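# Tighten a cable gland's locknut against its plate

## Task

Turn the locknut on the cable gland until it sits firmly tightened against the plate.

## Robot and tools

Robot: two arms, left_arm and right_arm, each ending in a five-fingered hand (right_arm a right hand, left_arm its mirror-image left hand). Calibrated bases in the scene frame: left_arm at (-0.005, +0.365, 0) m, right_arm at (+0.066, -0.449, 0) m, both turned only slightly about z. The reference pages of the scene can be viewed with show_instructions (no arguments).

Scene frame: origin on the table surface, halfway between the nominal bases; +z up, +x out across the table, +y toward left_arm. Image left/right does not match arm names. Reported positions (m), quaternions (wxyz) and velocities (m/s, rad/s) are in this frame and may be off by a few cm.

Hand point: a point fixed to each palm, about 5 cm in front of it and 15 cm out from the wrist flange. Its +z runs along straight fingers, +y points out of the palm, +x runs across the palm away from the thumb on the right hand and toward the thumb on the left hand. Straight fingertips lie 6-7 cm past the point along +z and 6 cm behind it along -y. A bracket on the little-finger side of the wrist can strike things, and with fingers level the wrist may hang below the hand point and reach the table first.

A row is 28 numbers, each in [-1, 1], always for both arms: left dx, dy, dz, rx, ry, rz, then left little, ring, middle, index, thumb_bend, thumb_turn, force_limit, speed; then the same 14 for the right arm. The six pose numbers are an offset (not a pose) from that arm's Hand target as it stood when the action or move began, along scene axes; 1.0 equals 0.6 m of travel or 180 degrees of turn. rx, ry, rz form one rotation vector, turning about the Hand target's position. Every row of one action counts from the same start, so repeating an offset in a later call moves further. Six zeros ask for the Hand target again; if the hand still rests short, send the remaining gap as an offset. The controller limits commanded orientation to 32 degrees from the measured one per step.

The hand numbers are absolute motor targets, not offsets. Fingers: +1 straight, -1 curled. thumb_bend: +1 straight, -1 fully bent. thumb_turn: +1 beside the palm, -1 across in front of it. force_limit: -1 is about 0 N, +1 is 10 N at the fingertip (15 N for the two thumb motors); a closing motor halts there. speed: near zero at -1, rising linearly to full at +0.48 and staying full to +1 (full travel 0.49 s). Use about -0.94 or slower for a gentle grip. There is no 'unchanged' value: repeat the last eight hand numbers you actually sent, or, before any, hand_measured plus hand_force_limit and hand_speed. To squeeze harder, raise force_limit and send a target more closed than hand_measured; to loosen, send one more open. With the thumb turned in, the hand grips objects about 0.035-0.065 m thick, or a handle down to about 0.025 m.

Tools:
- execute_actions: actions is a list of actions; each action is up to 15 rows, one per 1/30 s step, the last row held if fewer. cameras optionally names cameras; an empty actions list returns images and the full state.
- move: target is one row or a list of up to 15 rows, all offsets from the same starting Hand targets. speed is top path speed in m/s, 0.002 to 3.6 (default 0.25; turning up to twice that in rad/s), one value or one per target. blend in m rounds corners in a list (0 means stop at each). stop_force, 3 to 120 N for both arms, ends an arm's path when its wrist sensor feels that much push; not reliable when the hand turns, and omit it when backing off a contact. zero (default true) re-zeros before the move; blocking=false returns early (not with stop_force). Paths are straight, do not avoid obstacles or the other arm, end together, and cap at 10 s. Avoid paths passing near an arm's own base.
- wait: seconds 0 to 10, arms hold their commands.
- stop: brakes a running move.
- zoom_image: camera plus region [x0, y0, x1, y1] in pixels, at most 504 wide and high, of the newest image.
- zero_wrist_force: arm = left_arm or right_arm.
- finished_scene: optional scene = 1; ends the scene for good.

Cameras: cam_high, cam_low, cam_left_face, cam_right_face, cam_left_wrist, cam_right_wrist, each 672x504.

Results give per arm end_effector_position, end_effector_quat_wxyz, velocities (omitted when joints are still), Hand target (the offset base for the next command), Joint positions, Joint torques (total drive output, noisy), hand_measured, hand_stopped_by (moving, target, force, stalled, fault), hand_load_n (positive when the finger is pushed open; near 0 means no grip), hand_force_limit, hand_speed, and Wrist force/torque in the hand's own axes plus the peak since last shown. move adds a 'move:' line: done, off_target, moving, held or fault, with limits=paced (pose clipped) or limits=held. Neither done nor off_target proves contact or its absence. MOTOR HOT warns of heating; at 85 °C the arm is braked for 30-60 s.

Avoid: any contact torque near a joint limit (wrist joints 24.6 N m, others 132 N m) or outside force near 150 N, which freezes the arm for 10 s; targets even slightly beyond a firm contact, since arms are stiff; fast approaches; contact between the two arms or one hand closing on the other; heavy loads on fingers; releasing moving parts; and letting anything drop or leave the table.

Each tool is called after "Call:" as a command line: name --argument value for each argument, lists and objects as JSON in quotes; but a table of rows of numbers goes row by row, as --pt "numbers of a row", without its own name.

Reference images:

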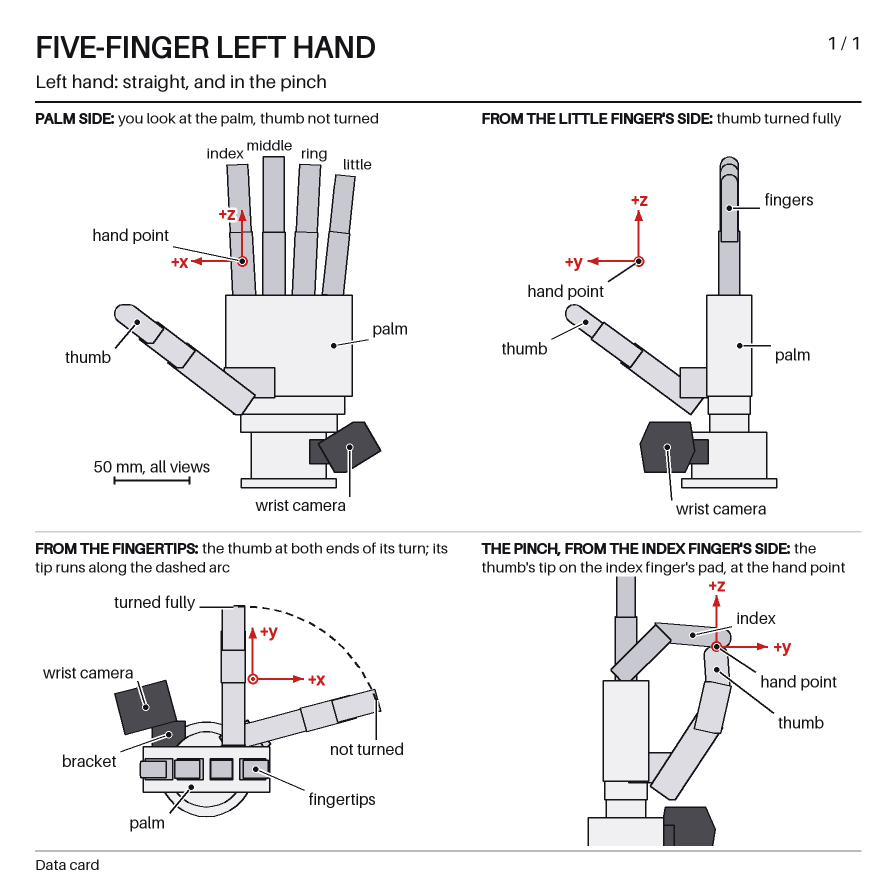

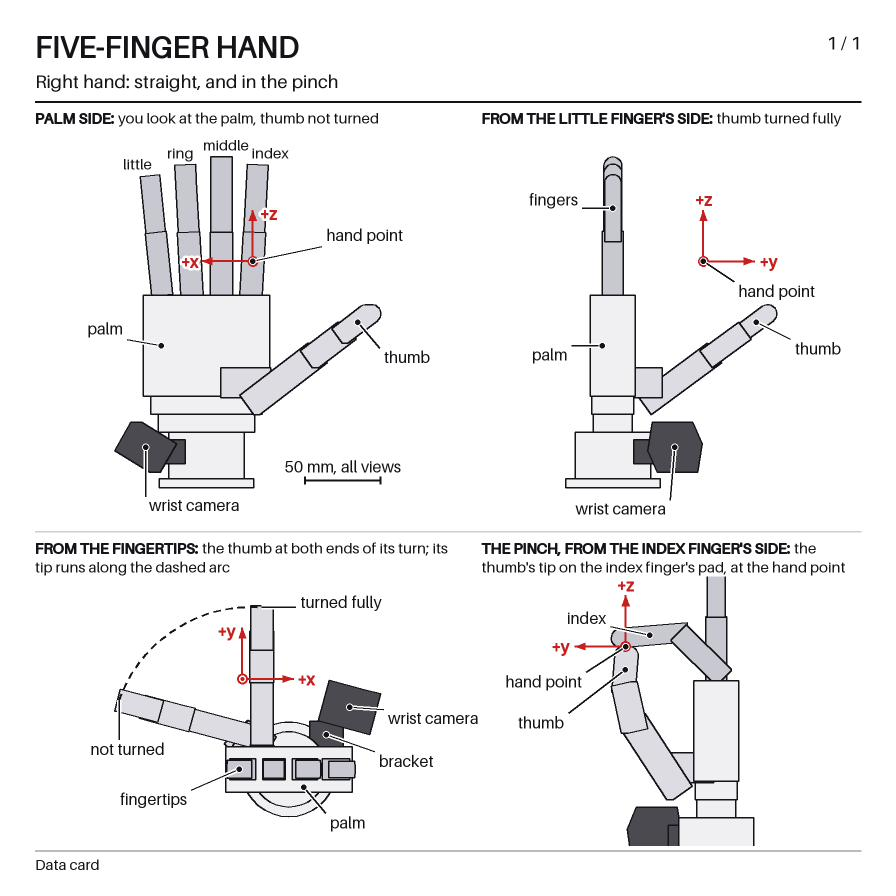

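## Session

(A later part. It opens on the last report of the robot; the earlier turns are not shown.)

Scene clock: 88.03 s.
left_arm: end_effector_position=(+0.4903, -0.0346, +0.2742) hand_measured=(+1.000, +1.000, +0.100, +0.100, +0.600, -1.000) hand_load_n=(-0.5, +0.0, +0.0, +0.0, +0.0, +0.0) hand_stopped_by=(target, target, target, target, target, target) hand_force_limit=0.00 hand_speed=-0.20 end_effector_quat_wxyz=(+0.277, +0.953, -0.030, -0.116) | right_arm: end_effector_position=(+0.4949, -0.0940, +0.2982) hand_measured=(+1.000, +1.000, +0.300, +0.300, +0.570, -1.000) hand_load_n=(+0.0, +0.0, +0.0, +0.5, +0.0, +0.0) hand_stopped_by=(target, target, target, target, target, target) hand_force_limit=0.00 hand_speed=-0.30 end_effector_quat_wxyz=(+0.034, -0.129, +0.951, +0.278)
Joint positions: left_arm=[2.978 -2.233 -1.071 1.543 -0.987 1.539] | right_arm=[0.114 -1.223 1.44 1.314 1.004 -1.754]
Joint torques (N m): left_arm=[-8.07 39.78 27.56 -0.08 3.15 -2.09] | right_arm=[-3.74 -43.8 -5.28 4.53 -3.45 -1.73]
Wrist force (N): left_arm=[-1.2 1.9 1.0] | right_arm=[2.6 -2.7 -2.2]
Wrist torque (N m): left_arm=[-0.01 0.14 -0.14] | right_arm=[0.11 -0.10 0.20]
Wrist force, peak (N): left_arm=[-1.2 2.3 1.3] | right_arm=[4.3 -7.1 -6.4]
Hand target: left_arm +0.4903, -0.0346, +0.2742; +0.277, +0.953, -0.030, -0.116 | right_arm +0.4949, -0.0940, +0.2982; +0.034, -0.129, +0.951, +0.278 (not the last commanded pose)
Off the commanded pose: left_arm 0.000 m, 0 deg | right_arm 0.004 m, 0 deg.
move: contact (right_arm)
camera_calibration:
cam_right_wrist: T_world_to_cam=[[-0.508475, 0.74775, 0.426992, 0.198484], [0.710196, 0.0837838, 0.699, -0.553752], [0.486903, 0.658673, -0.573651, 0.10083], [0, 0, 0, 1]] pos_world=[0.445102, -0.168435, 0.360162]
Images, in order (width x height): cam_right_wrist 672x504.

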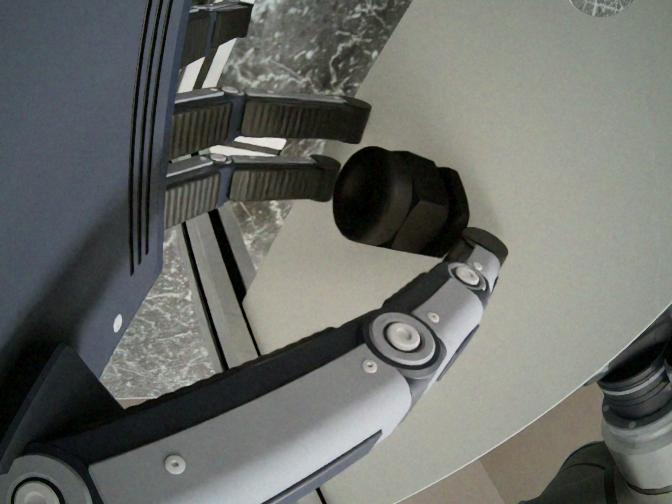

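Call:
move --target '[0, 0, 0, 0,0,0, 1,1,0.1,0.1,0.6,-1, 0, -0.2, 0, -0.0092, 0, 0,0,0, 1,1,0.1,0.1,0.57,-1, 0, -0.3]' --speed 0.03

Call:
move --target '[0, 0, 0, 0,0,0, 1,1,0.1,0.1,0.6,-1, 0, -0.2, 0, 0, 0, 0,0,0, 1,1,-0.25,-0.25,0.3,-1, 0, -0.9]' --speed 0.03 --cameras '["cam_right_wrist","cam_left_wrist"]'

Call:
zoom_image --camera "cam_right_wrist" --region '[300, 120, 540, 300]'

Call:
zoom_image --camera "cam_left_wrist" --region '[180, 130, 340, 280]'

Scene clock: 89.47 s.
left_arm: end_effector_position=(+0.4903, -0.0346, +0.2742) hand_measured=(+1.000, +1.000, +0.100, +0.100, +0.600, -1.000) hand_load_n=(+0.0, +0.0, +0.0, +0.0, +0.0, +0.5) hand_stopped_by=(target, target, target, target, target, target) hand_force_limit=0.00 hand_speed=-0.20 end_effector_quat_wxyz=(+0.277, +0.953, -0.030, -0.116) | right_arm: end_effector_position=(+0.4949, -0.0995, +0.2982) hand_measured=(+1.000, +1.000, +0.244, +0.100, +0.570, -1.000) hand_load_n=(+0.0, +0.0, +0.0, +0.0, +0.0, +0.0) hand_stopped_by=(target, target, force, target, target, target) hand_force_limit=0.00 hand_speed=-0.30 end_effector_quat_wxyz=(+0.034, -0.129, +0.951, +0.278)
Joint positions: left_arm=[2.978 -2.233 -1.071 1.543 -0.987 1.539] | right_arm=[0.101 -1.227 1.448 1.318 1.003 -1.769]
Joint torques (N m): left_arm=[-9.19 39.77 26.9 -0.07 3.23 -2.07] | right_arm=[-5.17 -42.41 -4.27 4.69 -2.61 -1.78]
Wrist force (N): left_arm=[-1.3 2.2 1.3] | right_arm=[1.4 0.3 0.3]
Wrist torque (N m): left_arm=[0.02 0.17 -0.16] | right_arm=[-0.02 -0.20 0.23]
Wrist force, peak (N): left_arm=[-1.2 2.5 1.1] | right_arm=[2.9 -10.1 0.1]
Hand target: left_arm +0.4903, -0.0346, +0.2742; +0.277, +0.953, -0.030, -0.116 | right_arm +0.4949, -0.0995, +0.2982; +0.034, -0.129, +0.951, +0.278
Off the commanded pose: left_arm 0.000 m, 0 deg | right_arm 0.000 m, 0 deg.
move: done

Scene clock: 90.83 s.
left_arm: end_effector_position=(+0.4903, -0.0346, +0.2742) hand_measured=(+1.000, +1.000, +0.100, +0.100, +0.600, -1.000) hand_load_n=(+0.0, +0.0, +0.0, +0.0, +0.0, +0.0) hand_stopped_by=(target, target, target, target, target, target) hand_force_limit=0.00 hand_speed=-0.20 end_effector_quat_wxyz=(+0.277, +0.953, -0.030, -0.116) | right_arm: end_effector_position=(+0.4949, -0.0995, +0.2982) hand_measured=(+1.000, +1.000, -0.060, -0.168, +0.438, -1.000) hand_load_n=(+0.0, +0.0, +6.0, +4.0, +8.5, +0.0) hand_stopped_by=(target, target, force, force, force, target) hand_force_limit=0.00 hand_speed=-0.90 end_effector_quat_wxyz=(+0.034, -0.129, +0.951, +0.278)
Joint positions: left_arm=[2.978 -2.233 -1.071 1.543 -0.987 1.539] | right_arm=[0.101 -1.227 1.448 1.318 1.003 -1.769]
Joint torques (N m): left_arm=[-7.86 39.24 27.8 -0.05 3.31 -2.06] | right_arm=[-4.78 -42.33 -3.61 4.29 -0.95 -2.06]
Wrist force (N): left_arm=[-1.2 2.1 1.2] | right_arm=[0.2 0.6 0.7]
Wrist torque (N m): left_arm=[-0.01 0.15 -0.14] | right_arm=[0.01 -0.16 0.23]
Wrist force, peak (N): left_arm=[-1.0 2.3 1.2] | right_arm=[-1.4 2.5 1.4]
Hand target: left_arm +0.4903, -0.0346, +0.2742; +0.277, +0.953, -0.030, -0.116 | right_arm +0.4949, -0.0995, +0.2982; +0.034, -0.129, +0.951, +0.278
Off the commanded pose: left_arm 0.000 m, 0 deg | right_arm 0.000 m, 0 deg.
move: done
camera_calibration:
cam_left_wrist: T_world_to_cam=[[0.229529, 0.78396, -0.576822, 0.0711311], [0.933418, -0.00938721, 0.358667, -0.556712], [0.275766, -0.62074, -0.733917, 0.156186], [0, 0, 0, 1]] pos_world=[0.460248, 0.0359609, 0.355332]
cam_right_wrist: T_world_to_cam=[[-0.508422, 0.747756, 0.427045, 0.202555], [0.710234, 0.0837269, 0.698969, -0.553306], [0.486903, 0.658673, -0.573651, 0.104452], [0, 0, 0, 1]] pos_world=[0.445102, -0.173935, 0.360162]
Images, in order (width x height): cam_left_wrist 672x504, cam_right_wrist 672x504.

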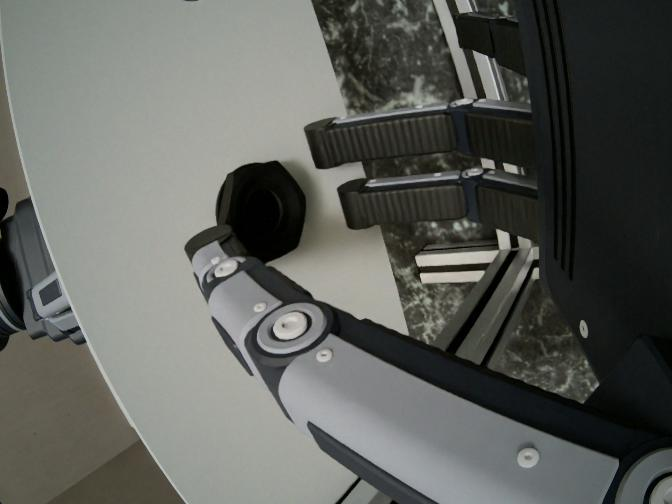

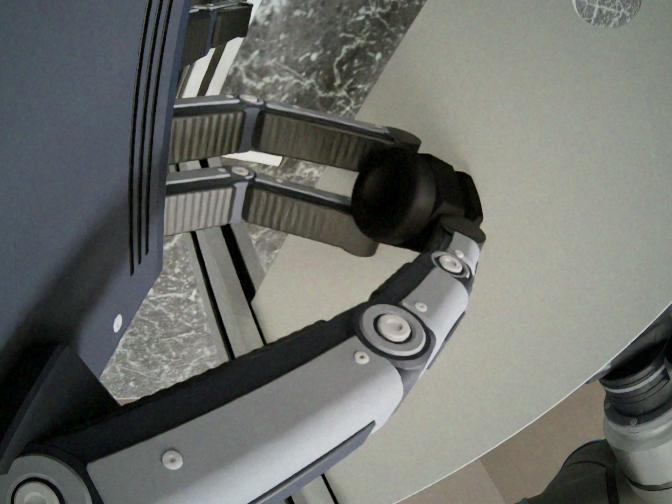

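Scaled by 2.100 from the camera's 672x504 image, which has a finer 960x720 frame.

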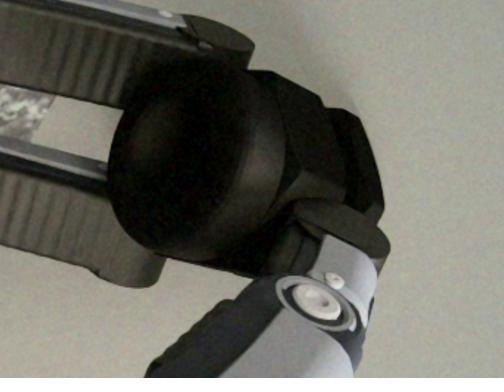

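Scaled by 3.150 from the camera's 672x504 image, which has a finer 960x720 frame.

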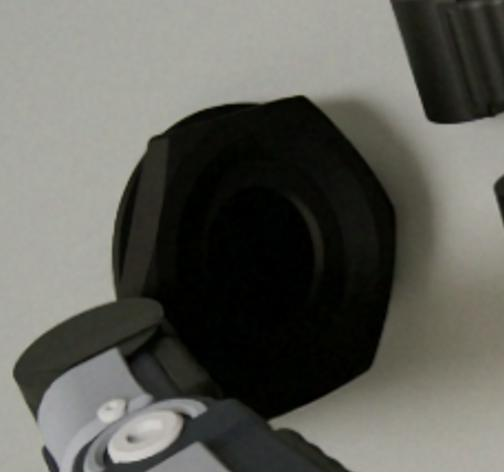

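Call:
move --pt "0 0.02 0 0 0 0 1 1 0.15 0.15 0.6 -1 0 -0.2 0 0 0 0 0 0 1 1 -0.25 -0.25 0.3 -1 0 -0.9" --pt "-0.0020 0.0110 -0.0068 -0.0057 0.1054 0 1 1 0.15 0.15 0.6 -1 0 -0.2 0 0 0 0 0 0 1 1 -0.25 -0.25 0.3 -1 0 -0.9" --speed 0.1 --blend '[0.005, 0]' --cameras '["cam_left_wrist","cam_high"]'

Call:
zoom_image --camera "cam_left_wrist" --region '[160, 100, 400, 290]'

Scene clock: 93.73 s.
left_arm: end_effector_position=(+0.4891, -0.0280, +0.2701) hand_measured=(+1.000, +1.000, +0.150, +0.150, +0.600, -1.000) hand_load_n=(+0.0, +0.0, +0.0, +0.0, +0.0, +0.0) hand_stopped_by=(target, target, target, target, target, target) hand_force_limit=0.00 hand_speed=-0.20 end_effector_quat_wxyz=(+0.286, +0.919, +0.015, -0.272) | right_arm: end_effector_position=(+0.4949, -0.0995, +0.2982) hand_measured=(+1.000, +1.000, -0.060, -0.168, +0.438, -1.000) hand_load_n=(+0.0, +0.0, +6.0, +4.0, +8.5, +0.0) hand_stopped_by=(target, target, force, force, force, target) hand_force_limit=0.00 hand_speed=-0.90 end_effector_quat_wxyz=(+0.034, -0.129, +0.951, +0.278)
Joint positions: left_arm=[3.007 -2.361 -1.004 1.244 -0.94 1.599] | right_arm=[0.101 -1.227 1.448 1.318 1.003 -1.769]
Joint torques (N m): left_arm=[9.79 44.08 27.34 -4.69 3.1 2.01] | right_arm=[-5.26 -41.22 -5.44 3.53 1.22 -2.14]
Wrist force (N): left_arm=[-2.8 2.3 1.8] | right_arm=[0.5 0.5 0.6]
Wrist torque (N m): left_arm=[-0.02 0.31 -0.41] | right_arm=[0.00 -0.19 0.25]
Wrist force, peak (N): left_arm=[-2.8 2.3 1.8] | right_arm=[0.5 0.4 1.2]
Hand target: left_arm +0.4891, -0.0280, +0.2701; +0.286, +0.919, +0.015, -0.272 | right_arm +0.4949, -0.0995, +0.2982; +0.034, -0.129, +0.951, +0.278
Off the commanded pose: left_arm 0.000 m, 0 deg | right_arm 0.000 m, 0 deg.
move: done
camera_calibration:
cam_left_wrist: T_world_to_cam=[[0.0273967, 0.773057, -0.633745, 0.177833], [0.99933, -0.00579989, 0.0361261, -0.499062], [0.0242519, -0.63431, -0.772698, 0.290669], [0, 0, 0, 1]] pos_world=[0.486806, 0.0440047, 0.355329]
Images, in order (width x height): cam_high 672x504, cam_left_wrist 672x504.

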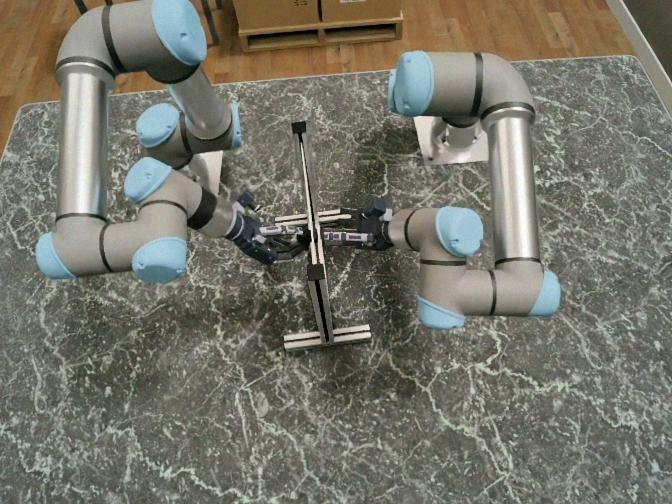

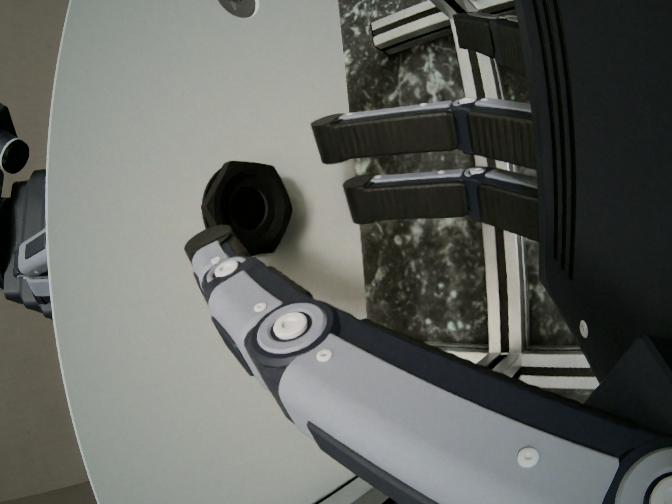

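Scaled by 2.100 from the camera's 672x504 image, which has a finer 960x720 frame.

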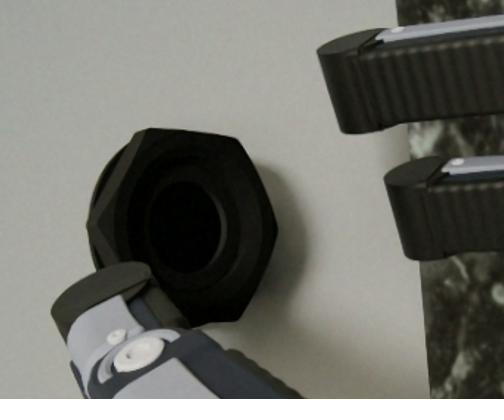

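Call:
move --target '[0, -0.0208, 0, 0,0,0, 1,1,0.1,0.1,0.6,-1, 0, -0.2, 0, 0, 0, 0,0,0, 1,1,-0.25,-0.25,0.3,-1, 0, -0.9]' --speed 0.02 --stop_force 4 --cameras '["cam_left_wrist"]'

Call:
zoom_image --camera "cam_left_wrist" --region '[180, 100, 400, 290]'

Scene clock: 95.43 s.
left_arm: end_effector_position=(+0.4891, -0.0405, +0.2701) hand_measured=(+1.000, +1.000, +0.100, +0.100, +0.600, -1.000) hand_load_n=(+0.0, +0.0, +0.0, +0.0, +0.0, +0.0) hand_stopped_by=(target, target, target, target, target, target) hand_force_limit=0.00 hand_speed=-0.20 end_effector_quat_wxyz=(+0.286, +0.919, +0.015, -0.272) | right_arm: end_effector_position=(+0.4949, -0.0995, +0.2982) hand_measured=(+1.000, +1.000, -0.060, -0.168, +0.438, -1.000) hand_load_n=(+0.0, +0.0, +6.0, +3.5, +8.5, +0.0) hand_stopped_by=(target, target, force, force, force, target) hand_force_limit=0.00 hand_speed=-0.90 end_effector_quat_wxyz=(+0.034, -0.129, +0.951, +0.278)
Joint positions: left_arm=[2.987 -2.374 -0.977 1.244 -0.929 1.578] | right_arm=[0.101 -1.227 1.448 1.318 1.003 -1.769]
Joint torques (N m): left_arm=[-8.76 44.19 27.29 -5 3.15 -2.01] | right_arm=[-5.86 -39.95 -5.33 2.8 1.07 -2.02]
Wrist force (N): left_arm=[-2.3 2.0 1.8] | right_arm=[0.6 0.6 0.6]
Wrist torque (N m): left_arm=[-0.07 0.23 -0.28] | right_arm=[0.00 -0.21 0.24]
Wrist force, peak (N): left_arm=[-2.6 2.2 2.0] | right_arm=[0.7 0.4 1.3]
Hand target: left_arm +0.4891, -0.0405, +0.2701; +0.286, +0.919, +0.015, -0.272 | right_arm +0.4949, -0.0995, +0.2982; +0.034, -0.129, +0.951, +0.278
Off the commanded pose: left_arm 0.000 m, 0 deg | right_arm 0.000 m, 0 deg.
move: done
camera_calibration:
cam_left_wrist: T_world_to_cam=[[0.0272707, 0.773054, -0.633754, 0.187481], [0.999339, -0.00582974, 0.0358908, -0.499153], [0.0240509, -0.634313, -0.772702, 0.2829], [0, 0, 0, 1]] pos_world=[0.486906, 0.0316047, 0.355329]
Images, in order (width x height): cam_left_wrist 672x504.

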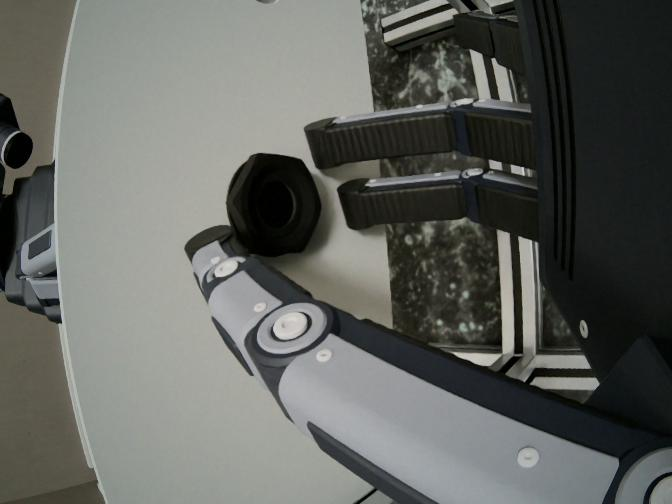

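Scaled by 2.291 from the camera's 672x504 image, which has a finer 960x720 frame.

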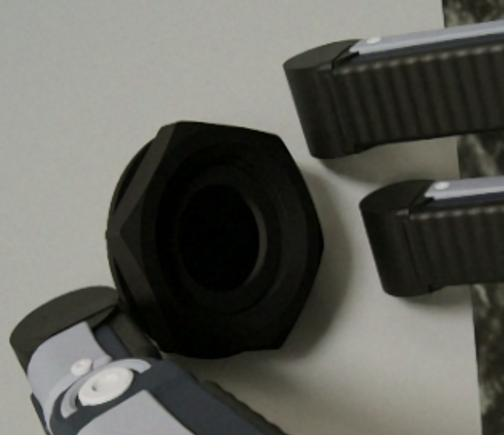

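Call:
move --target '[0, 0, 0, 0,0,0, 1,1,-0.2,-0.2,0.3,-1, 0, -0.9, 0, 0, 0, 0,0,0, 1,1,-0.25,-0.25,0.3,-1, 0, -0.9]' --speed 0.02 --cameras '["cam_left_wrist","cam_right_wrist"]'

Call:
zoom_image --camera "cam_left_wrist" --region '[180, 100, 400, 290]'

Scene clock: 97.87 s.
left_arm: end_effector_position=(+0.4891, -0.0405, +0.2701) hand_measured=(+1.000, +1.000, -0.018, -0.122, +0.300, -1.000) hand_load_n=(+0.0, +0.0, +5.5, +5.0, +0.0, +0.0) hand_stopped_by=(target, target, force, force, target, target) hand_force_limit=0.00 hand_speed=-0.90 end_effector_quat_wxyz=(+0.286, +0.919, +0.015, -0.272) | right_arm: end_effector_position=(+0.4949, -0.0995, +0.2982) hand_measured=(+1.000, +1.000, -0.060, -0.168, +0.438, -1.000) hand_load_n=(+0.0, +0.0, +6.0, +4.0, +8.5, +0.5) hand_stopped_by=(target, target, force, force, force, target) hand_force_limit=0.00 hand_speed=-0.90 end_effector_quat_wxyz=(+0.034, -0.129, +0.951, +0.278)
Joint positions: left_arm=[2.987 -2.374 -0.977 1.244 -0.929 1.578] | right_arm=[0.101 -1.227 1.448 1.318 1.003 -1.769]
Joint torques (N m): left_arm=[1.28 65.03 25.91 -3.68 2.63 1.27] | right_arm=[-5.44 -37.41 -4.87 2.13 0.92 -1.95]
Wrist force (N): left_arm=[2.0 -7.2 8.7] | right_arm=[-0.9 3.7 1.1]
Wrist torque (N m): left_arm=[-0.06 0.40 -0.20] | right_arm=[0.04 -0.18 0.31]
Wrist force, peak (N): left_arm=[2.3 -7.5 8.8] | right_arm=[-0.8 3.9 1.0]
Hand target: left_arm +0.4891, -0.0405, +0.2701; +0.286, +0.919, +0.015, -0.272 | right_arm +0.4949, -0.0995, +0.2982; +0.034, -0.129, +0.951, +0.278
Off the commanded pose: left_arm 0.000 m, 0 deg | right_arm 0.000 m, 0 deg.
move: done
camera_calibration:
cam_left_wrist: T_world_to_cam=[[0.0272707, 0.773054, -0.633754, 0.187558], [0.999339, -0.00582974, 0.0358908, -0.499153], [0.0240509, -0.634313, -0.772702, 0.282837], [0, 0, 0, 1]] pos_world=[0.486906, 0.0315047, 0.355329]
cam_right_wrist: T_world_to_cam=[[-0.508475, 0.74775, 0.426992, 0.202597], [0.710196, 0.0837838, 0.699, -0.553291], [0.486903, 0.658673, -0.573651, 0.104452], [0, 0, 0, 1]] pos_world=[0.445102, -0.173935, 0.360162]
Images, in order (width x height): cam_left_wrist 672x504, cam_right_wrist 672x504.

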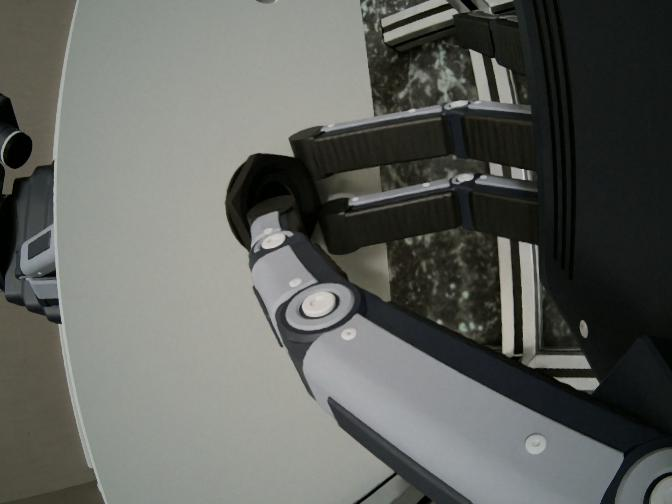

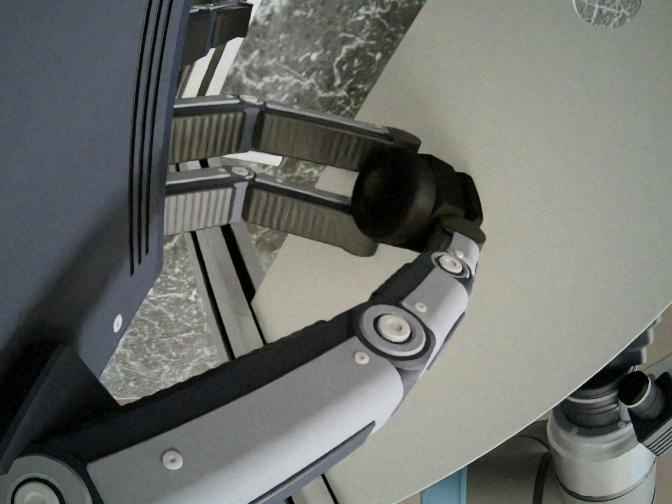

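Scaled by 2.291 from the camera's 672x504 image, which has a finer 960x720 frame.

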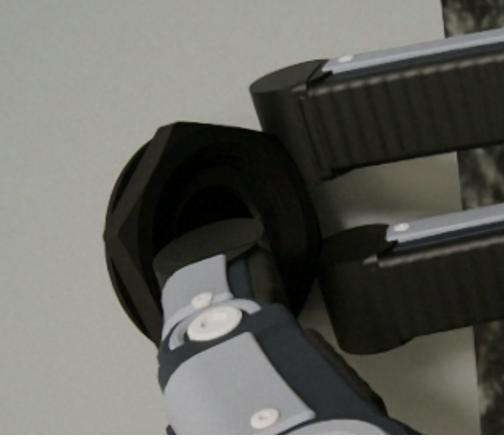

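Call:
move --pt "0 0 0 0 0 0 1 1 0.1 0.1 0.6 -1 0 -0.2 0 0 0 0 0 0 1 1 -0.25 -0.25 0.3 -1 0 -0.9" --pt "-0.0025 0 -0.0043 0 0 0 1 1 0.1 0.1 0.6 -1 0 -0.2 0 0 0 0 0 0 1 1 -0.25 -0.25 0.3 -1 0 -0.9" --speed 0.03

Call:
move --target '[0, -0.0030, 0, 0,0,0, 1,1,0.1,0.1,0.6,-1, 0, -0.2, 0, 0, 0, 0,0,0, 1,1,-0.25,-0.25,0.3,-1, 0, -0.9]' --speed 0.01 --stop_force 3 --cameras '["cam_left_wrist"]'

Call:
zoom_image --camera "cam_left_wrist" --region '[180, 100, 400, 290]'

Scene clock: 100.13 s.
left_arm: end_effector_position=(+0.4876, -0.0405, +0.2676) hand_measured=(+1.000, +1.000, +0.100, +0.100, +0.600, -1.000) hand_load_n=(+0.0, +0.0, +0.5, +0.0, -0.5, +0.0) hand_stopped_by=(target, target, target, target, target, target) hand_force_limit=0.00 hand_speed=-0.20 end_effector_quat_wxyz=(+0.286, +0.919, +0.015, -0.272) | right_arm: end_effector_position=(+0.4949, -0.0995, +0.2982) hand_measured=(+1.000, +1.000, -0.060, -0.168, +0.438, -1.000) hand_load_n=(+0.0, +0.0, +6.0, +4.0, +9.0, +0.0) hand_stopped_by=(target, target, force, force, force, target) hand_force_limit=0.00 hand_speed=-0.90 end_effector_quat_wxyz=(+0.034, -0.129, +0.951, +0.278)
Joint positions: left_arm=[2.986 -2.372 -0.988 1.252 -0.929 1.577] | right_arm=[0.101 -1.227 1.448 1.318 1.003 -1.769]
Joint torques (N m): left_arm=[-9.25 62.01 7.06 -0.14 3.18 -2.08] | right_arm=[-4.45 -37.83 -5.1 1.45 0.95 -1.95]
Wrist force (N): left_arm=[-2.4 2.1 1.6] | right_arm=[0.6 0.4 1.2]
Wrist torque (N m): left_arm=[-0.03 0.24 -0.29] | right_arm=[-0.06 -0.22 0.24]
Wrist force, peak (N): left_arm=[2.3 -7.4 9.0] | right_arm=[-0.7 3.8 1.2]
Hand target: left_arm +0.4876, -0.0405, +0.2675; +0.286, +0.919, +0.015, -0.272 | right_arm +0.4949, -0.0995, +0.2982; +0.034, -0.129, +0.951, +0.278
Off the commanded pose: left_arm 0.000 m, 0 deg | right_arm 0.000 m, 0 deg.
move: done

Scene clock: 101.67 s.
left_arm: end_effector_position=(+0.4876, -0.0416, +0.2675) hand_measured=(+1.000, +1.000, +0.100, +0.100, +0.600, -1.000) hand_load_n=(+0.0, +0.0, +0.0, +0.0, -0.5, -0.5) hand_stopped_by=(target, target, target, target, target, target) hand_force_limit=0.00 hand_speed=-0.20 end_effector_quat_wxyz=(+0.286, +0.919, +0.015, -0.272) | right_arm: end_effector_position=(+0.4949, -0.0995, +0.2982) hand_measured=(+1.000, +1.000, -0.060, -0.168, +0.438, -1.000) hand_load_n=(+0.0, +0.0, +6.0, +4.0, +8.5, -0.5) hand_stopped_by=(target, target, force, force, force, target) hand_force_limit=0.00 hand_speed=-0.90 end_effector_quat_wxyz=(+0.034, -0.129, +0.951, +0.278)
Joint positions: left_arm=[2.984 -2.373 -0.985 1.252 -0.928 1.575] | right_arm=[0.101 -1.227 1.448 1.318 1.003 -1.769]
Joint torques (N m): left_arm=[7.94 61.52 7.33 -0.93 -0.54 1.9] | right_arm=[-5.49 -37.22 -4.33 0.78 1.05 -2.06]
Wrist force (N): left_arm=[-3.8 -1.0 -0.3] | right_arm=[0.4 0.7 0.6]
Wrist torque (N m): left_arm=[-0.12 0.22 -0.24] | right_arm=[0.02 -0.19 0.24]
Wrist force, peak (N): left_arm=[-4.0 -2.9 -0.9] | right_arm=[0.8 0.7 1.0]
Hand target: left_arm +0.4876, -0.0416, +0.2675; +0.286, +0.919, +0.015, -0.272 (not the last commanded pose) | right_arm +0.4949, -0.0995, +0.2982; +0.034, -0.129, +0.951, +0.278
Off the commanded pose: left_arm 0.001 m, 0 deg | right_arm 0.000 m, 0 deg.
move: contact (left_arm)
camera_calibration:
cam_left_wrist: T_world_to_cam=[[0.0272707, 0.773054, -0.633754, 0.186868], [0.999339, -0.00582974, 0.0358908, -0.497471], [0.0240509, -0.634313, -0.772702, 0.280246], [0, 0, 0, 1]] pos_world=[0.485306, 0.0304047, 0.352829]
Images, in order (width x height): cam_left_wrist 672x504.

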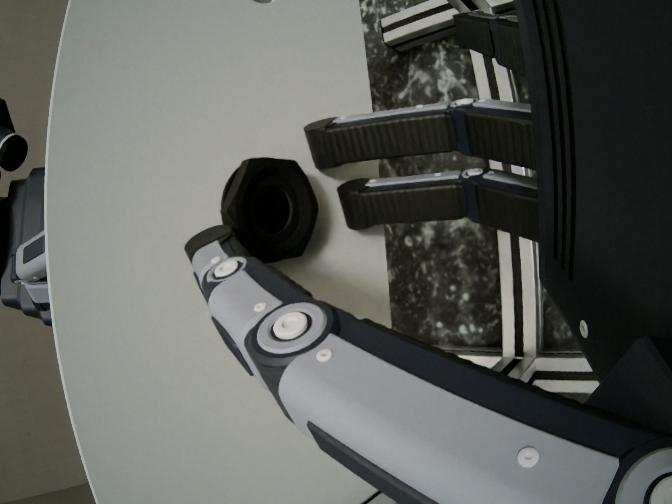

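Scaled by 2.291 from the camera's 672x504 image, which has a finer 960x720 frame.

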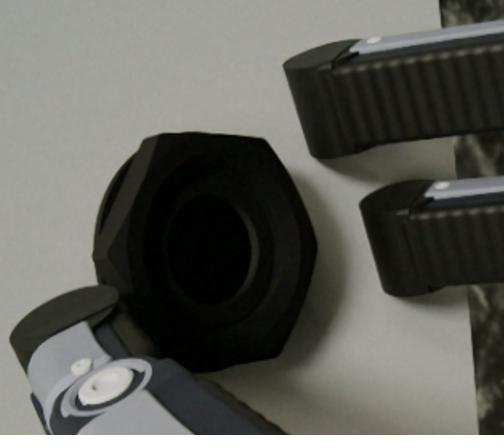

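Call:
move --target '[0, 0.0008, 0, 0,0,0, 1,1,0.1,0.1,0.6,-1, 0, -0.2, 0, 0, 0, 0,0,0, 1,1,-0.25,-0.25,0.3,-1, 0, -0.9]' --speed 0.02

Call:
move --target '[0, 0, 0, 0,0,0, 1,1,0.1,0.1,0.4,-1, -0.6, -0.9, 0, 0, 0, 0,0,0, 1,1,-0.25,-0.25,0.3,-1, 0, -0.9]' --speed 0.02 --cameras '["cam_left_wrist"]'

Call:
zoom_image --camera "cam_left_wrist" --region '[180, 100, 400, 290]'

Scene clock: 102.57 s.
left_arm: end_effector_position=(+0.4876, -0.0411, +0.2675) hand_measured=(+1.000, +1.000, +0.100, +0.100, +0.600, -1.000) hand_load_n=(+0.0, +0.0, +0.0, +0.0, +0.0, +0.0) hand_stopped_by=(target, target, target, target, target, target) hand_force_limit=0.00 hand_speed=-0.20 end_effector_quat_wxyz=(+0.286, +0.919, +0.015, -0.272) | right_arm: end_effector_position=(+0.4949, -0.0995, +0.2982) hand_measured=(+1.000, +1.000, -0.060, -0.168, +0.438, -1.000) hand_load_n=(+0.0, +0.0, +6.0, +4.0, +8.5, +0.0) hand_stopped_by=(target, target, force, force, force, target) hand_force_limit=0.00 hand_speed=-0.90 end_effector_quat_wxyz=(+0.034, -0.129, +0.951, +0.278)
Joint positions: left_arm=[2.985 -2.373 -0.986 1.252 -0.928 1.576] | right_arm=[0.101 -1.227 1.448 1.318 1.003 -1.769]
Joint torques (N m): left_arm=[10.51 61.19 7.26 -0.17 -1.62 1.98] | right_arm=[-4.78 -36.12 -4.9 0.61 1.19 -1.87]
Wrist force (N): left_arm=[-2.4 2.2 1.9] | right_arm=[0.6 0.6 0.5]
Wrist torque (N m): left_arm=[-0.06 0.25 -0.37] | right_arm=[0.01 -0.21 0.24]
Wrist force, peak (N): left_arm=[-2.7 2.5 2.3] | right_arm=[1.0 0.7 0.9]
Hand target: left_arm +0.4876, -0.0411, +0.2675; +0.286, +0.919, +0.015, -0.272 | right_arm +0.4949, -0.0995, +0.2982; +0.034, -0.129, +0.951, +0.278
Off the commanded pose: left_arm 0.000 m, 0 deg | right_arm 0.000 m, 0 deg.
move: done

Scene clock: 103.83 s.
left_arm: end_effector_position=(+0.4876, -0.0411, +0.2675) hand_measured=(+1.000, +1.000, +0.100, +0.100, +0.454, -1.000) hand_load_n=(+0.0, +0.5, +0.0, +0.0, +3.0, +0.0) hand_stopped_by=(target, target, target, target, force, target) hand_force_limit=-0.60 hand_speed=-0.90 end_effector_quat_wxyz=(+0.286, +0.919, +0.015, -0.272) | right_arm: end_effector_position=(+0.4949, -0.0995, +0.2982) hand_measured=(+1.000, +1.000, -0.060, -0.168, +0.438, -1.000) hand_load_n=(+0.0, +0.0, +6.0, +4.0, +8.5, +0.5) hand_stopped_by=(target, target, force, force, force, target) hand_force_limit=0.00 hand_speed=-0.90 end_effector_quat_wxyz=(+0.034, -0.129, +0.951, +0.278)
Joint positions: left_arm=[2.985 -2.373 -0.986 1.253 -0.928 1.576] | right_arm=[0.101 -1.227 1.448 1.318 1.003 -1.769]
Joint torques (N m): left_arm=[6.22 58.53 5.75 -0.33 -1.5 1.94] | right_arm=[-4.68 -35.48 -3.66 0.12 0.22 -1.93]
Wrist force (N): left_arm=[-2.6 1.9 -2.7] | right_arm=[1.4 -1.2 1.4]
Wrist torque (N m): left_arm=[-0.17 0.24 -0.39] | right_arm=[0.01 -0.16 0.21]
Wrist force, peak (N): left_arm=[-2.8 2.2 -2.9] | right_arm=[1.6 -1.3 1.9]
Hand target: left_arm +0.4876, -0.0411, +0.2675; +0.286, +0.919, +0.015, -0.272 | right_arm +0.4949, -0.0995, +0.2982; +0.034, -0.129, +0.951, +0.278
Off the commanded pose: left_arm 0.000 m, 0 deg | right_arm 0.000 m, 0 deg.
move: done
camera_calibration:
cam_left_wrist: T_world_to_cam=[[0.0273337, 0.773056, -0.633749, 0.186449], [0.999335, -0.00581481, 0.0360084, -0.497508], [0.0241514, -0.634312, -0.7727, 0.280513], [0, 0, 0, 1]] pos_world=[0.485306, 0.0309047, 0.352829]
Images, in order (width x height): cam_left_wrist 672x504.

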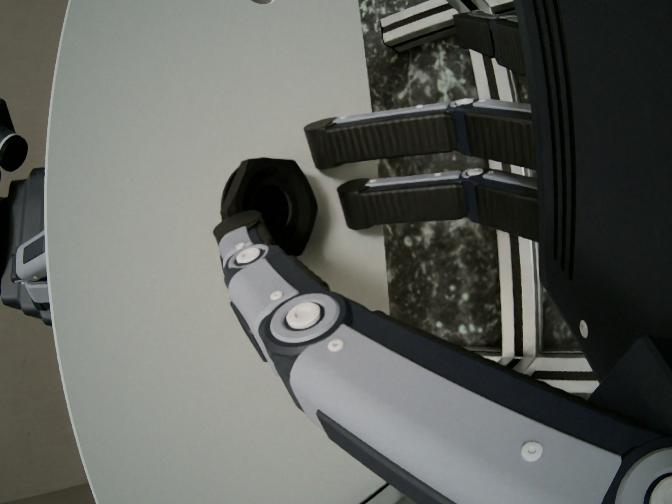

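Scaled by 2.291 from the camera's 672x504 image, which has a finer 960x720 frame.

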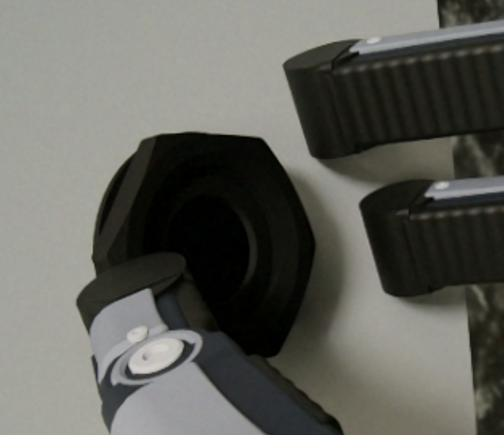

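Call:
move --target '[0, 0, 0, 0,0,0, 1,1,0.0,0.0,0.49,-1, -0.6, -0.6, 0, 0, 0, 0,0,0, 1,1,-0.25,-0.25,0.3,-1, 0, -0.9]' --speed 0.02

Call:
move --target '[0, -0.0050, 0, 0,0,0, 1,1,0.0,0.0,0.49,-1, -0.6, -0.6, 0, 0, 0, 0,0,0, 1,1,-0.25,-0.25,0.3,-1, 0, -0.9]' --speed 0.01 --stop_force 3 --cameras '["cam_left_wrist"]'

Scene clock: 104.93 s.
left_arm: end_effector_position=(+0.4876, -0.0411, +0.2675) hand_measured=(+1.000, +1.000, +0.000, +0.000, +0.490, -1.000) hand_load_n=(+0.0, +0.0, +0.0, +0.0, +0.0, +0.0) hand_stopped_by=(target, target, target, target, target, target) hand_force_limit=-0.60 hand_speed=-0.60 end_effector_quat_wxyz=(+0.286, +0.919, +0.015, -0.272) | right_arm: end_effector_position=(+0.4949, -0.0995, +0.2982) hand_measured=(+1.000, +1.000, -0.060, -0.168, +0.438, -1.000) hand_load_n=(+0.0, +0.0, +6.0, +4.0, +9.0, -0.5) hand_stopped_by=(target, target, force, force, force, target) hand_force_limit=0.00 hand_speed=-0.90 end_effector_quat_wxyz=(+0.034, -0.129, +0.951, +0.278)
Joint positions: left_arm=[2.985 -2.373 -0.986 1.253 -0.928 1.576] | right_arm=[0.101 -1.227 1.448 1.318 1.003 -1.769]
Joint torques (N m): left_arm=[-1.06 52.57 6.64 -0.9 -0.96 1.96] | right_arm=[-3.51 -34.38 -5.75 -0.19 -1.73 -1.81]
Wrist force (N): left_arm=[-2.9 2.0 1.8] | right_arm=[0.4 0.3 0.8]
Wrist torque (N m): left_arm=[-0.08 0.32 -0.40] | right_arm=[0.02 -0.17 0.23]
Wrist force, peak (N): left_arm=[-3.1 2.2 -2.9] | right_arm=[1.8 -1.3 1.7]
Hand target: left_arm +0.4876, -0.0411, +0.2675; +0.286, +0.919, +0.015, -0.272 | right_arm +0.4949, -0.0995, +0.2982; +0.034, -0.129, +0.951, +0.278
Off the commanded pose: left_arm 0.000 m, 0 deg | right_arm 0.000 m, 0 deg.
move: done

Scene clock: 106.27 s.
left_arm: end_effector_position=(+0.4876, -0.0421, +0.2675) hand_measured=(+1.000, +1.000, +0.000, +0.000, +0.490, -1.000) hand_load_n=(+0.0, +0.0, +0.0, +0.0, +2.0, +0.0) hand_stopped_by=(target, target, target, target, target, target) hand_force_limit=-0.60 hand_speed=-0.60 end_effector_quat_wxyz=(+0.286, +0.919, +0.015, -0.272) | right_arm: end_effector_position=(+0.4949, -0.0995, +0.2982) hand_measured=(+1.000, +1.000, -0.060, -0.168, +0.438, -1.000) hand_load_n=(+0.0, +0.0, +6.0, +4.0, +8.5, +0.0) hand_stopped_by=(target, target, force, force, force, target) hand_force_limit=0.00 hand_speed=-0.90 end_effector_quat_wxyz=(+0.034, -0.129, +0.951, +0.278)
Joint positions: left_arm=[2.984 -2.374 -0.984 1.253 -0.928 1.574] | right_arm=[0.101 -1.227 1.448 1.318 1.003 -1.769]
Joint torques (N m): left_arm=[8.53 60.13 6.29 -2.58 -1.66 1.95] | right_arm=[-3.43 -33.66 -6.48 0.06 -2.61 -1.92]
Wrist force (N): left_arm=[-3.2 1.5 -0.5] | right_arm=[1.2 -0.4 1.2]
Wrist torque (N m): left_arm=[-0.09 0.28 -0.32] | right_arm=[-0.01 -0.24 0.24]
Wrist force, peak (N): left_arm=[-3.3 -1.2 -2.9] | right_arm=[1.2 -0.5 1.5]
Hand target: left_arm +0.4876, -0.0421, +0.2675; +0.286, +0.919, +0.015, -0.272 (not the last commanded pose) | right_arm +0.4949, -0.0995, +0.2982; +0.034, -0.129, +0.951, +0.278
Off the commanded pose: left_arm 0.002 m, 0 deg | right_arm 0.000 m, 0 deg.
move: contact (left_arm)
camera_calibration:
cam_left_wrist: T_world_to_cam=[[0.0273325, 0.773103, -0.633692, 0.18706], [0.999337, -0.00587896, 0.0359313, -0.497482], [0.0240531, -0.634254, -0.772751, 0.279929], [0, 0, 0, 1]] pos_world=[0.485306, 0.030005, 0.352729]
Images, in order (width x height): cam_left_wrist 672x504.

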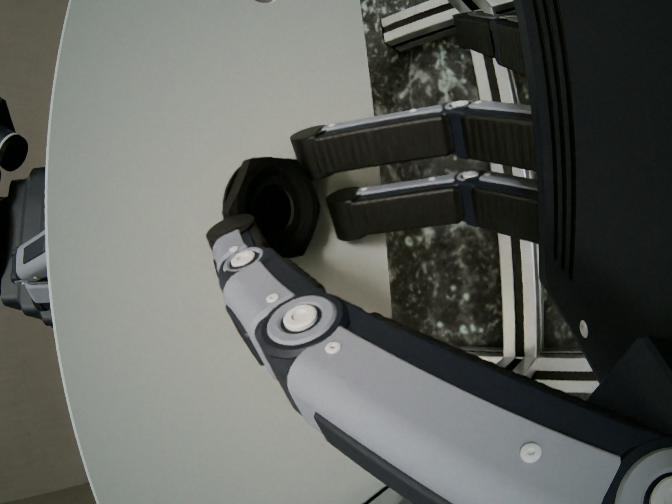

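Call:
move --target '[0, 0, 0, 0,0,0, 1,1,-0.3,-0.3,0.3,-1, 0.1, -0.9, 0, 0, 0, 0,0,0, 1,1,-0.25,-0.25,0.3,-1, 0, -0.9]' --speed 0.02 --cameras '["cam_left_wrist","cam_right_wrist"]'

Call:
zoom_image --camera "cam_left_wrist" --region '[180, 100, 400, 290]'

Scene clock: 107.77 s.
left_arm: end_effector_position=(+0.4876, -0.0420, +0.2675) hand_measured=(+1.000, +1.000, -0.052, -0.300, +0.458, -1.000) hand_load_n=(+0.0, +0.0, +6.5, +0.0, +6.0, +1.0) hand_stopped_by=(target, target, force, target, force, target) hand_force_limit=0.10 hand_speed=-0.90 end_effector_quat_wxyz=(+0.286, +0.919, +0.015, -0.272) | right_arm: end_effector_position=(+0.4949, -0.0995, +0.2982) hand_measured=(+1.000, +1.000, -0.060, -0.168, +0.438, -1.000) hand_load_n=(+0.0, +0.0, +4.5, +3.0, +9.5, +0.5) hand_stopped_by=(target, target, force, force, force, target) hand_force_limit=0.00 hand_speed=-0.90 end_effector_quat_wxyz=(+0.034, -0.129, +0.951, +0.278)
Joint positions: left_arm=[2.984 -2.374 -0.984 1.253 -0.928 1.574] | right_arm=[0.101 -1.227 1.448 1.318 1.003 -1.769]
Joint torques (N m): left_arm=[-6.58 54.1 9.98 -2.71 4.48 1.6] | right_arm=[4.15 -31.51 -4.49 0.36 -2.65 -1.89]
Wrist force (N): left_arm=[-3.8 -5.3 -2.4] | right_arm=[-2.6 -2.2 -4.8]
Wrist torque (N m): left_arm=[-0.27 0.26 -0.21] | right_arm=[-0.14 -0.11 0.23]
Wrist force, peak (N): left_arm=[0.3 -15.5 -3.9] | right_arm=[-0.2 -3.7 -8.5]
Hand target: left_arm +0.4876, -0.0421, +0.2675; +0.286, +0.919, +0.015, -0.272 | right_arm +0.4949, -0.0995, +0.2982; +0.034, -0.129, +0.951, +0.278
Off the commanded pose: left_arm 0.000 m, 0 deg | right_arm 0.000 m, 0 deg.
move: done
camera_calibration:
cam_left_wrist: T_world_to_cam=[[0.0273316, 0.773104, -0.63369, 0.18706], [0.999335, -0.00581492, 0.036008, -0.49751], [0.0241531, -0.634252, -0.772749, 0.27988], [0, 0, 0, 1]] pos_world=[0.485306, 0.030005, 0.352729]
cam_right_wrist: T_world_to_cam=[[-0.508398, 0.747789, 0.427016, 0.202561], [0.710199, 0.0836807, 0.699009, -0.553314], [0.486979, 0.658641, -0.573623, 0.104403], [0, 0, 0, 1]] pos_world=[0.445103, -0.173935, 0.360162]
Images, in order (width x height): cam_left_wrist 672x504, cam_right_wrist 672x504.

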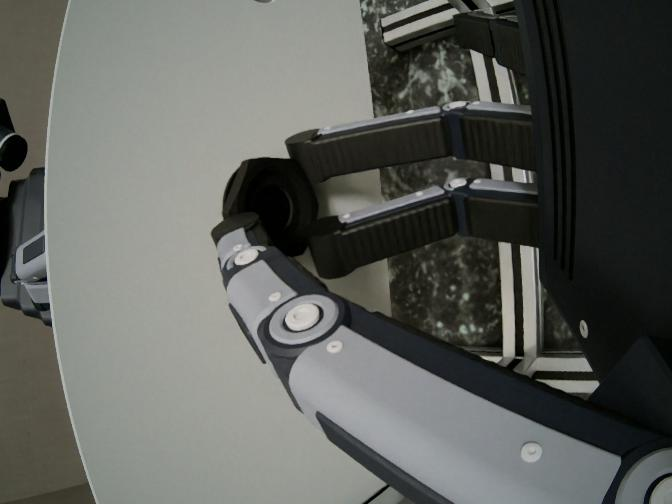

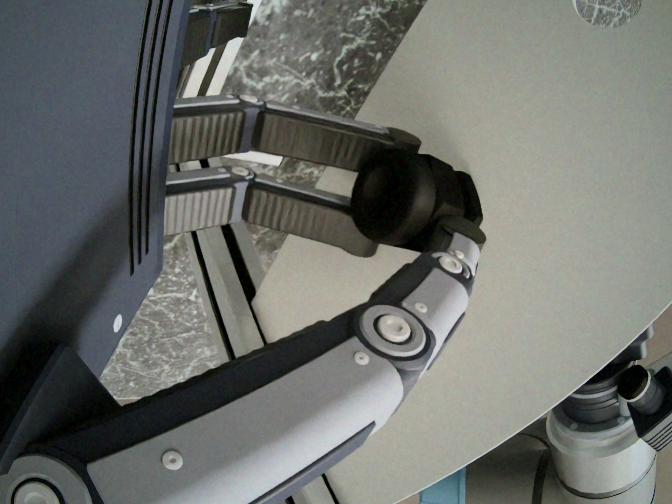

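Scaled by 2.291 from the camera's 672x504 image, which has a finer 960x720 frame.

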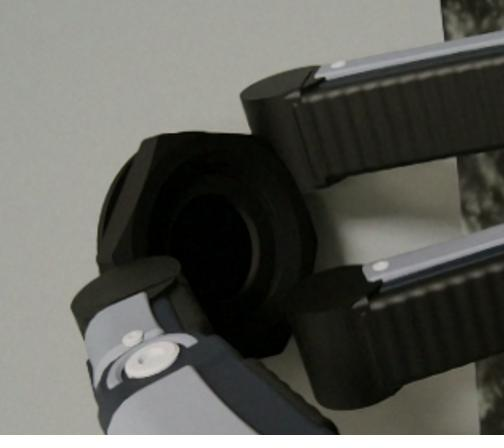

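Call:
move --pt "0 0 0 0 0 0 1 1 0.15 0.15 0.6 -1 0 -0.3 0 0 0 0 0 0 1 1 -0.25 -0.25 0.3 -1 0 -0.9" --pt "0.0013 0.0117 0.0005 -0.02285 -0.00123 -0.0381 1 1 0.15 0.15 0.6 -1 0 -0.3 0 0 0 0 0 0 1 1 -0.25 -0.25 0.3 -1 0 -0.9" --speed 0.04

Call:
move --target '[0, -0.0180, 0, 0,0,0, 1,1,0.1,0.1,0.57,-1, 0, -0.3, 0, 0, 0, 0,0,0, 1,1,-0.25,-0.25,0.3,-1, 0, -0.9]' --speed 0.015 --stop_force 3 --cameras '["cam_left_wrist","cam_right_wrist"]'

Call:
zoom_image --camera "cam_left_wrist" --region '[180, 100, 400, 290]'

Scene clock: 111.03 s.
left_arm: end_effector_position=(+0.4883, -0.0351, +0.2678) hand_measured=(+1.000, +1.000, +0.148, +0.150, +0.598, -1.000) hand_load_n=(+0.0, +0.0, +0.0, +0.0, +0.0, +0.0) hand_stopped_by=(target, target, target, target, target, target) hand_force_limit=0.00 hand_speed=-0.30 end_effector_quat_wxyz=(+0.302, +0.908, -0.050, -0.287) | right_arm: end_effector_position=(+0.4949, -0.0995, +0.2982) hand_measured=(+1.000, +1.000, -0.060, -0.168, +0.438, -1.000) hand_load_n=(+0.0, +0.5, +5.0, +3.5, +9.0, +0.5) hand_stopped_by=(target, target, force, force, force, target) hand_force_limit=0.00 hand_speed=-0.90 end_effector_quat_wxyz=(+0.034, -0.129, +0.951, +0.278)
Joint positions: left_arm=[2.999 -2.427 -0.943 1.166 -0.943 1.763] | right_arm=[0.101 -1.227 1.448 1.318 1.003 -1.769]
Joint torques (N m): left_arm=[9.59 46.44 27.01 -5.12 -1.7 1.84] | right_arm=[-0.89 -30.76 -5.41 2.26 2.09 -1.83]
Wrist force (N): left_arm=[-2.7 2.3 2.0] | right_arm=[-2.1 2.5 -2.6]
Wrist torque (N m): left_arm=[-0.05 0.31 -0.41] | right_arm=[-0.06 -0.15 0.31]
Wrist force, peak (N): left_arm=[-3.5 -10.8 -8.7] | right_arm=[-1.2 -0.7 -8.8]
Hand target: left_arm +0.4883, -0.0351, +0.2678; +0.302, +0.908, -0.050, -0.287 | right_arm +0.4949, -0.0995, +0.2982; +0.034, -0.129, +0.951, +0.278
Off the commanded pose: left_arm 0.000 m, 0 deg | right_arm 0.000 m, 0 deg.
move: done

Scene clock: 112.67 s.
left_arm: end_effector_position=(+0.4883, -0.0423, +0.2678) hand_measured=(+1.000, +1.000, +0.100, +0.100, +0.570, -1.000) hand_load_n=(+0.0, +0.0, +0.0, +0.0, +0.0, +0.0) hand_stopped_by=(target, target, target, target, target, target) hand_force_limit=0.00 hand_speed=-0.30 end_effector_quat_wxyz=(+0.302, +0.908, -0.050, -0.287) | right_arm: end_effector_position=(+0.4949, -0.0995, +0.2982) hand_measured=(+1.000, +1.000, -0.060, -0.168, +0.438, -1.000) hand_load_n=(+0.0, +0.0, +5.0, +3.5, +9.0, +0.5) hand_stopped_by=(target, target, force, force, force, target) hand_force_limit=0.00 hand_speed=-0.90 end_effector_quat_wxyz=(+0.034, -0.129, +0.951, +0.278)
Joint positions: left_arm=[2.987 -2.435 -0.927 1.164 -0.936 1.751] | right_arm=[0.101 -1.227 1.448 1.318 1.003 -1.769]
Joint torques (N m): left_arm=[8.37 64.4 7.06 -0.31 -0.95 2.09] | right_arm=[-2.81 -31.08 -5.35 2.91 1.94 -1.87]
Wrist force (N): left_arm=[-4.0 -1.1 0.1] | right_arm=[-2.3 2.5 -2.9]
Wrist torque (N m): left_arm=[-0.03 0.33 -0.42] | right_arm=[-0.08 -0.13 0.30]
Wrist force, peak (N): left_arm=[-5.5 -7.3 -3.3] | right_arm=[-2.1 2.6 -3.1]
Hand target: left_arm +0.4883, -0.0423, +0.2678; +0.302, +0.908, -0.050, -0.287 (not the last commanded pose) | right_arm +0.4949, -0.0995, +0.2982; +0.034, -0.129, +0.951, +0.278
Off the commanded pose: left_arm 0.004 m, 0 deg | right_arm 0.000 m, 0 deg.
move: contact (left_arm)
camera_calibration:
cam_left_wrist: T_world_to_cam=[[0.119209, 0.716793, -0.687021, 0.154551], [0.991499, -0.122285, 0.0444565, -0.501717], [-0.0521465, -0.68648, -0.725277, 0.302281], [0, 0, 0, 1]] pos_world=[0.494791, 0.0353762, 0.347722]
cam_right_wrist: T_world_to_cam=[[-0.508475, 0.74775, 0.426992, 0.202597], [0.710196, 0.0837838, 0.699, -0.553291], [0.486903, 0.658673, -0.573651, 0.104452], [0, 0, 0, 1]] pos_world=[0.445102, -0.173935, 0.360162]
Images, in order (width x height): cam_left_wrist 672x504, cam_right_wrist 672x504.

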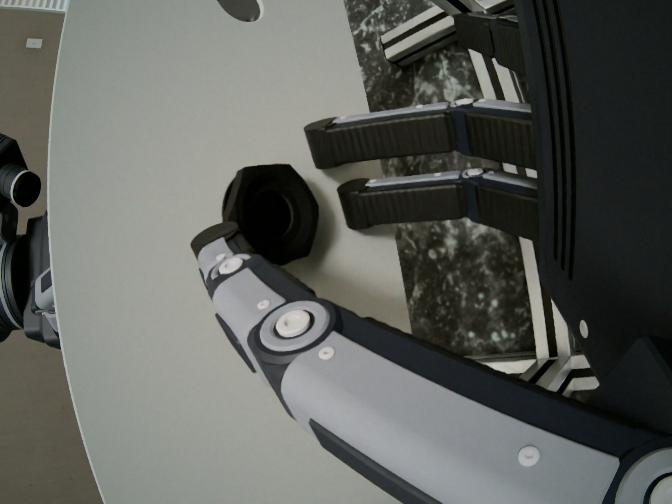

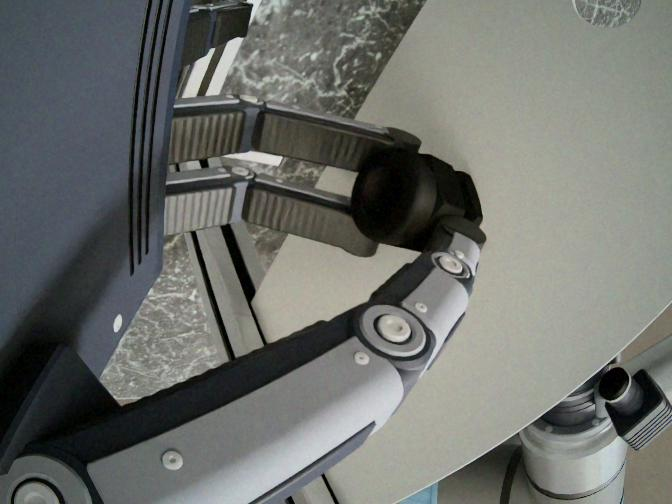

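Scaled by 2.291 from the camera's 672x504 image, which has a finer 960x720 frame.

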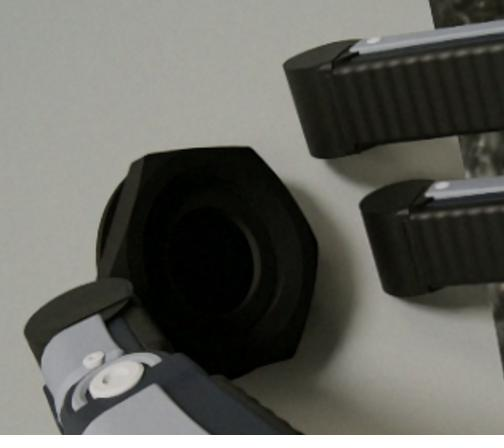

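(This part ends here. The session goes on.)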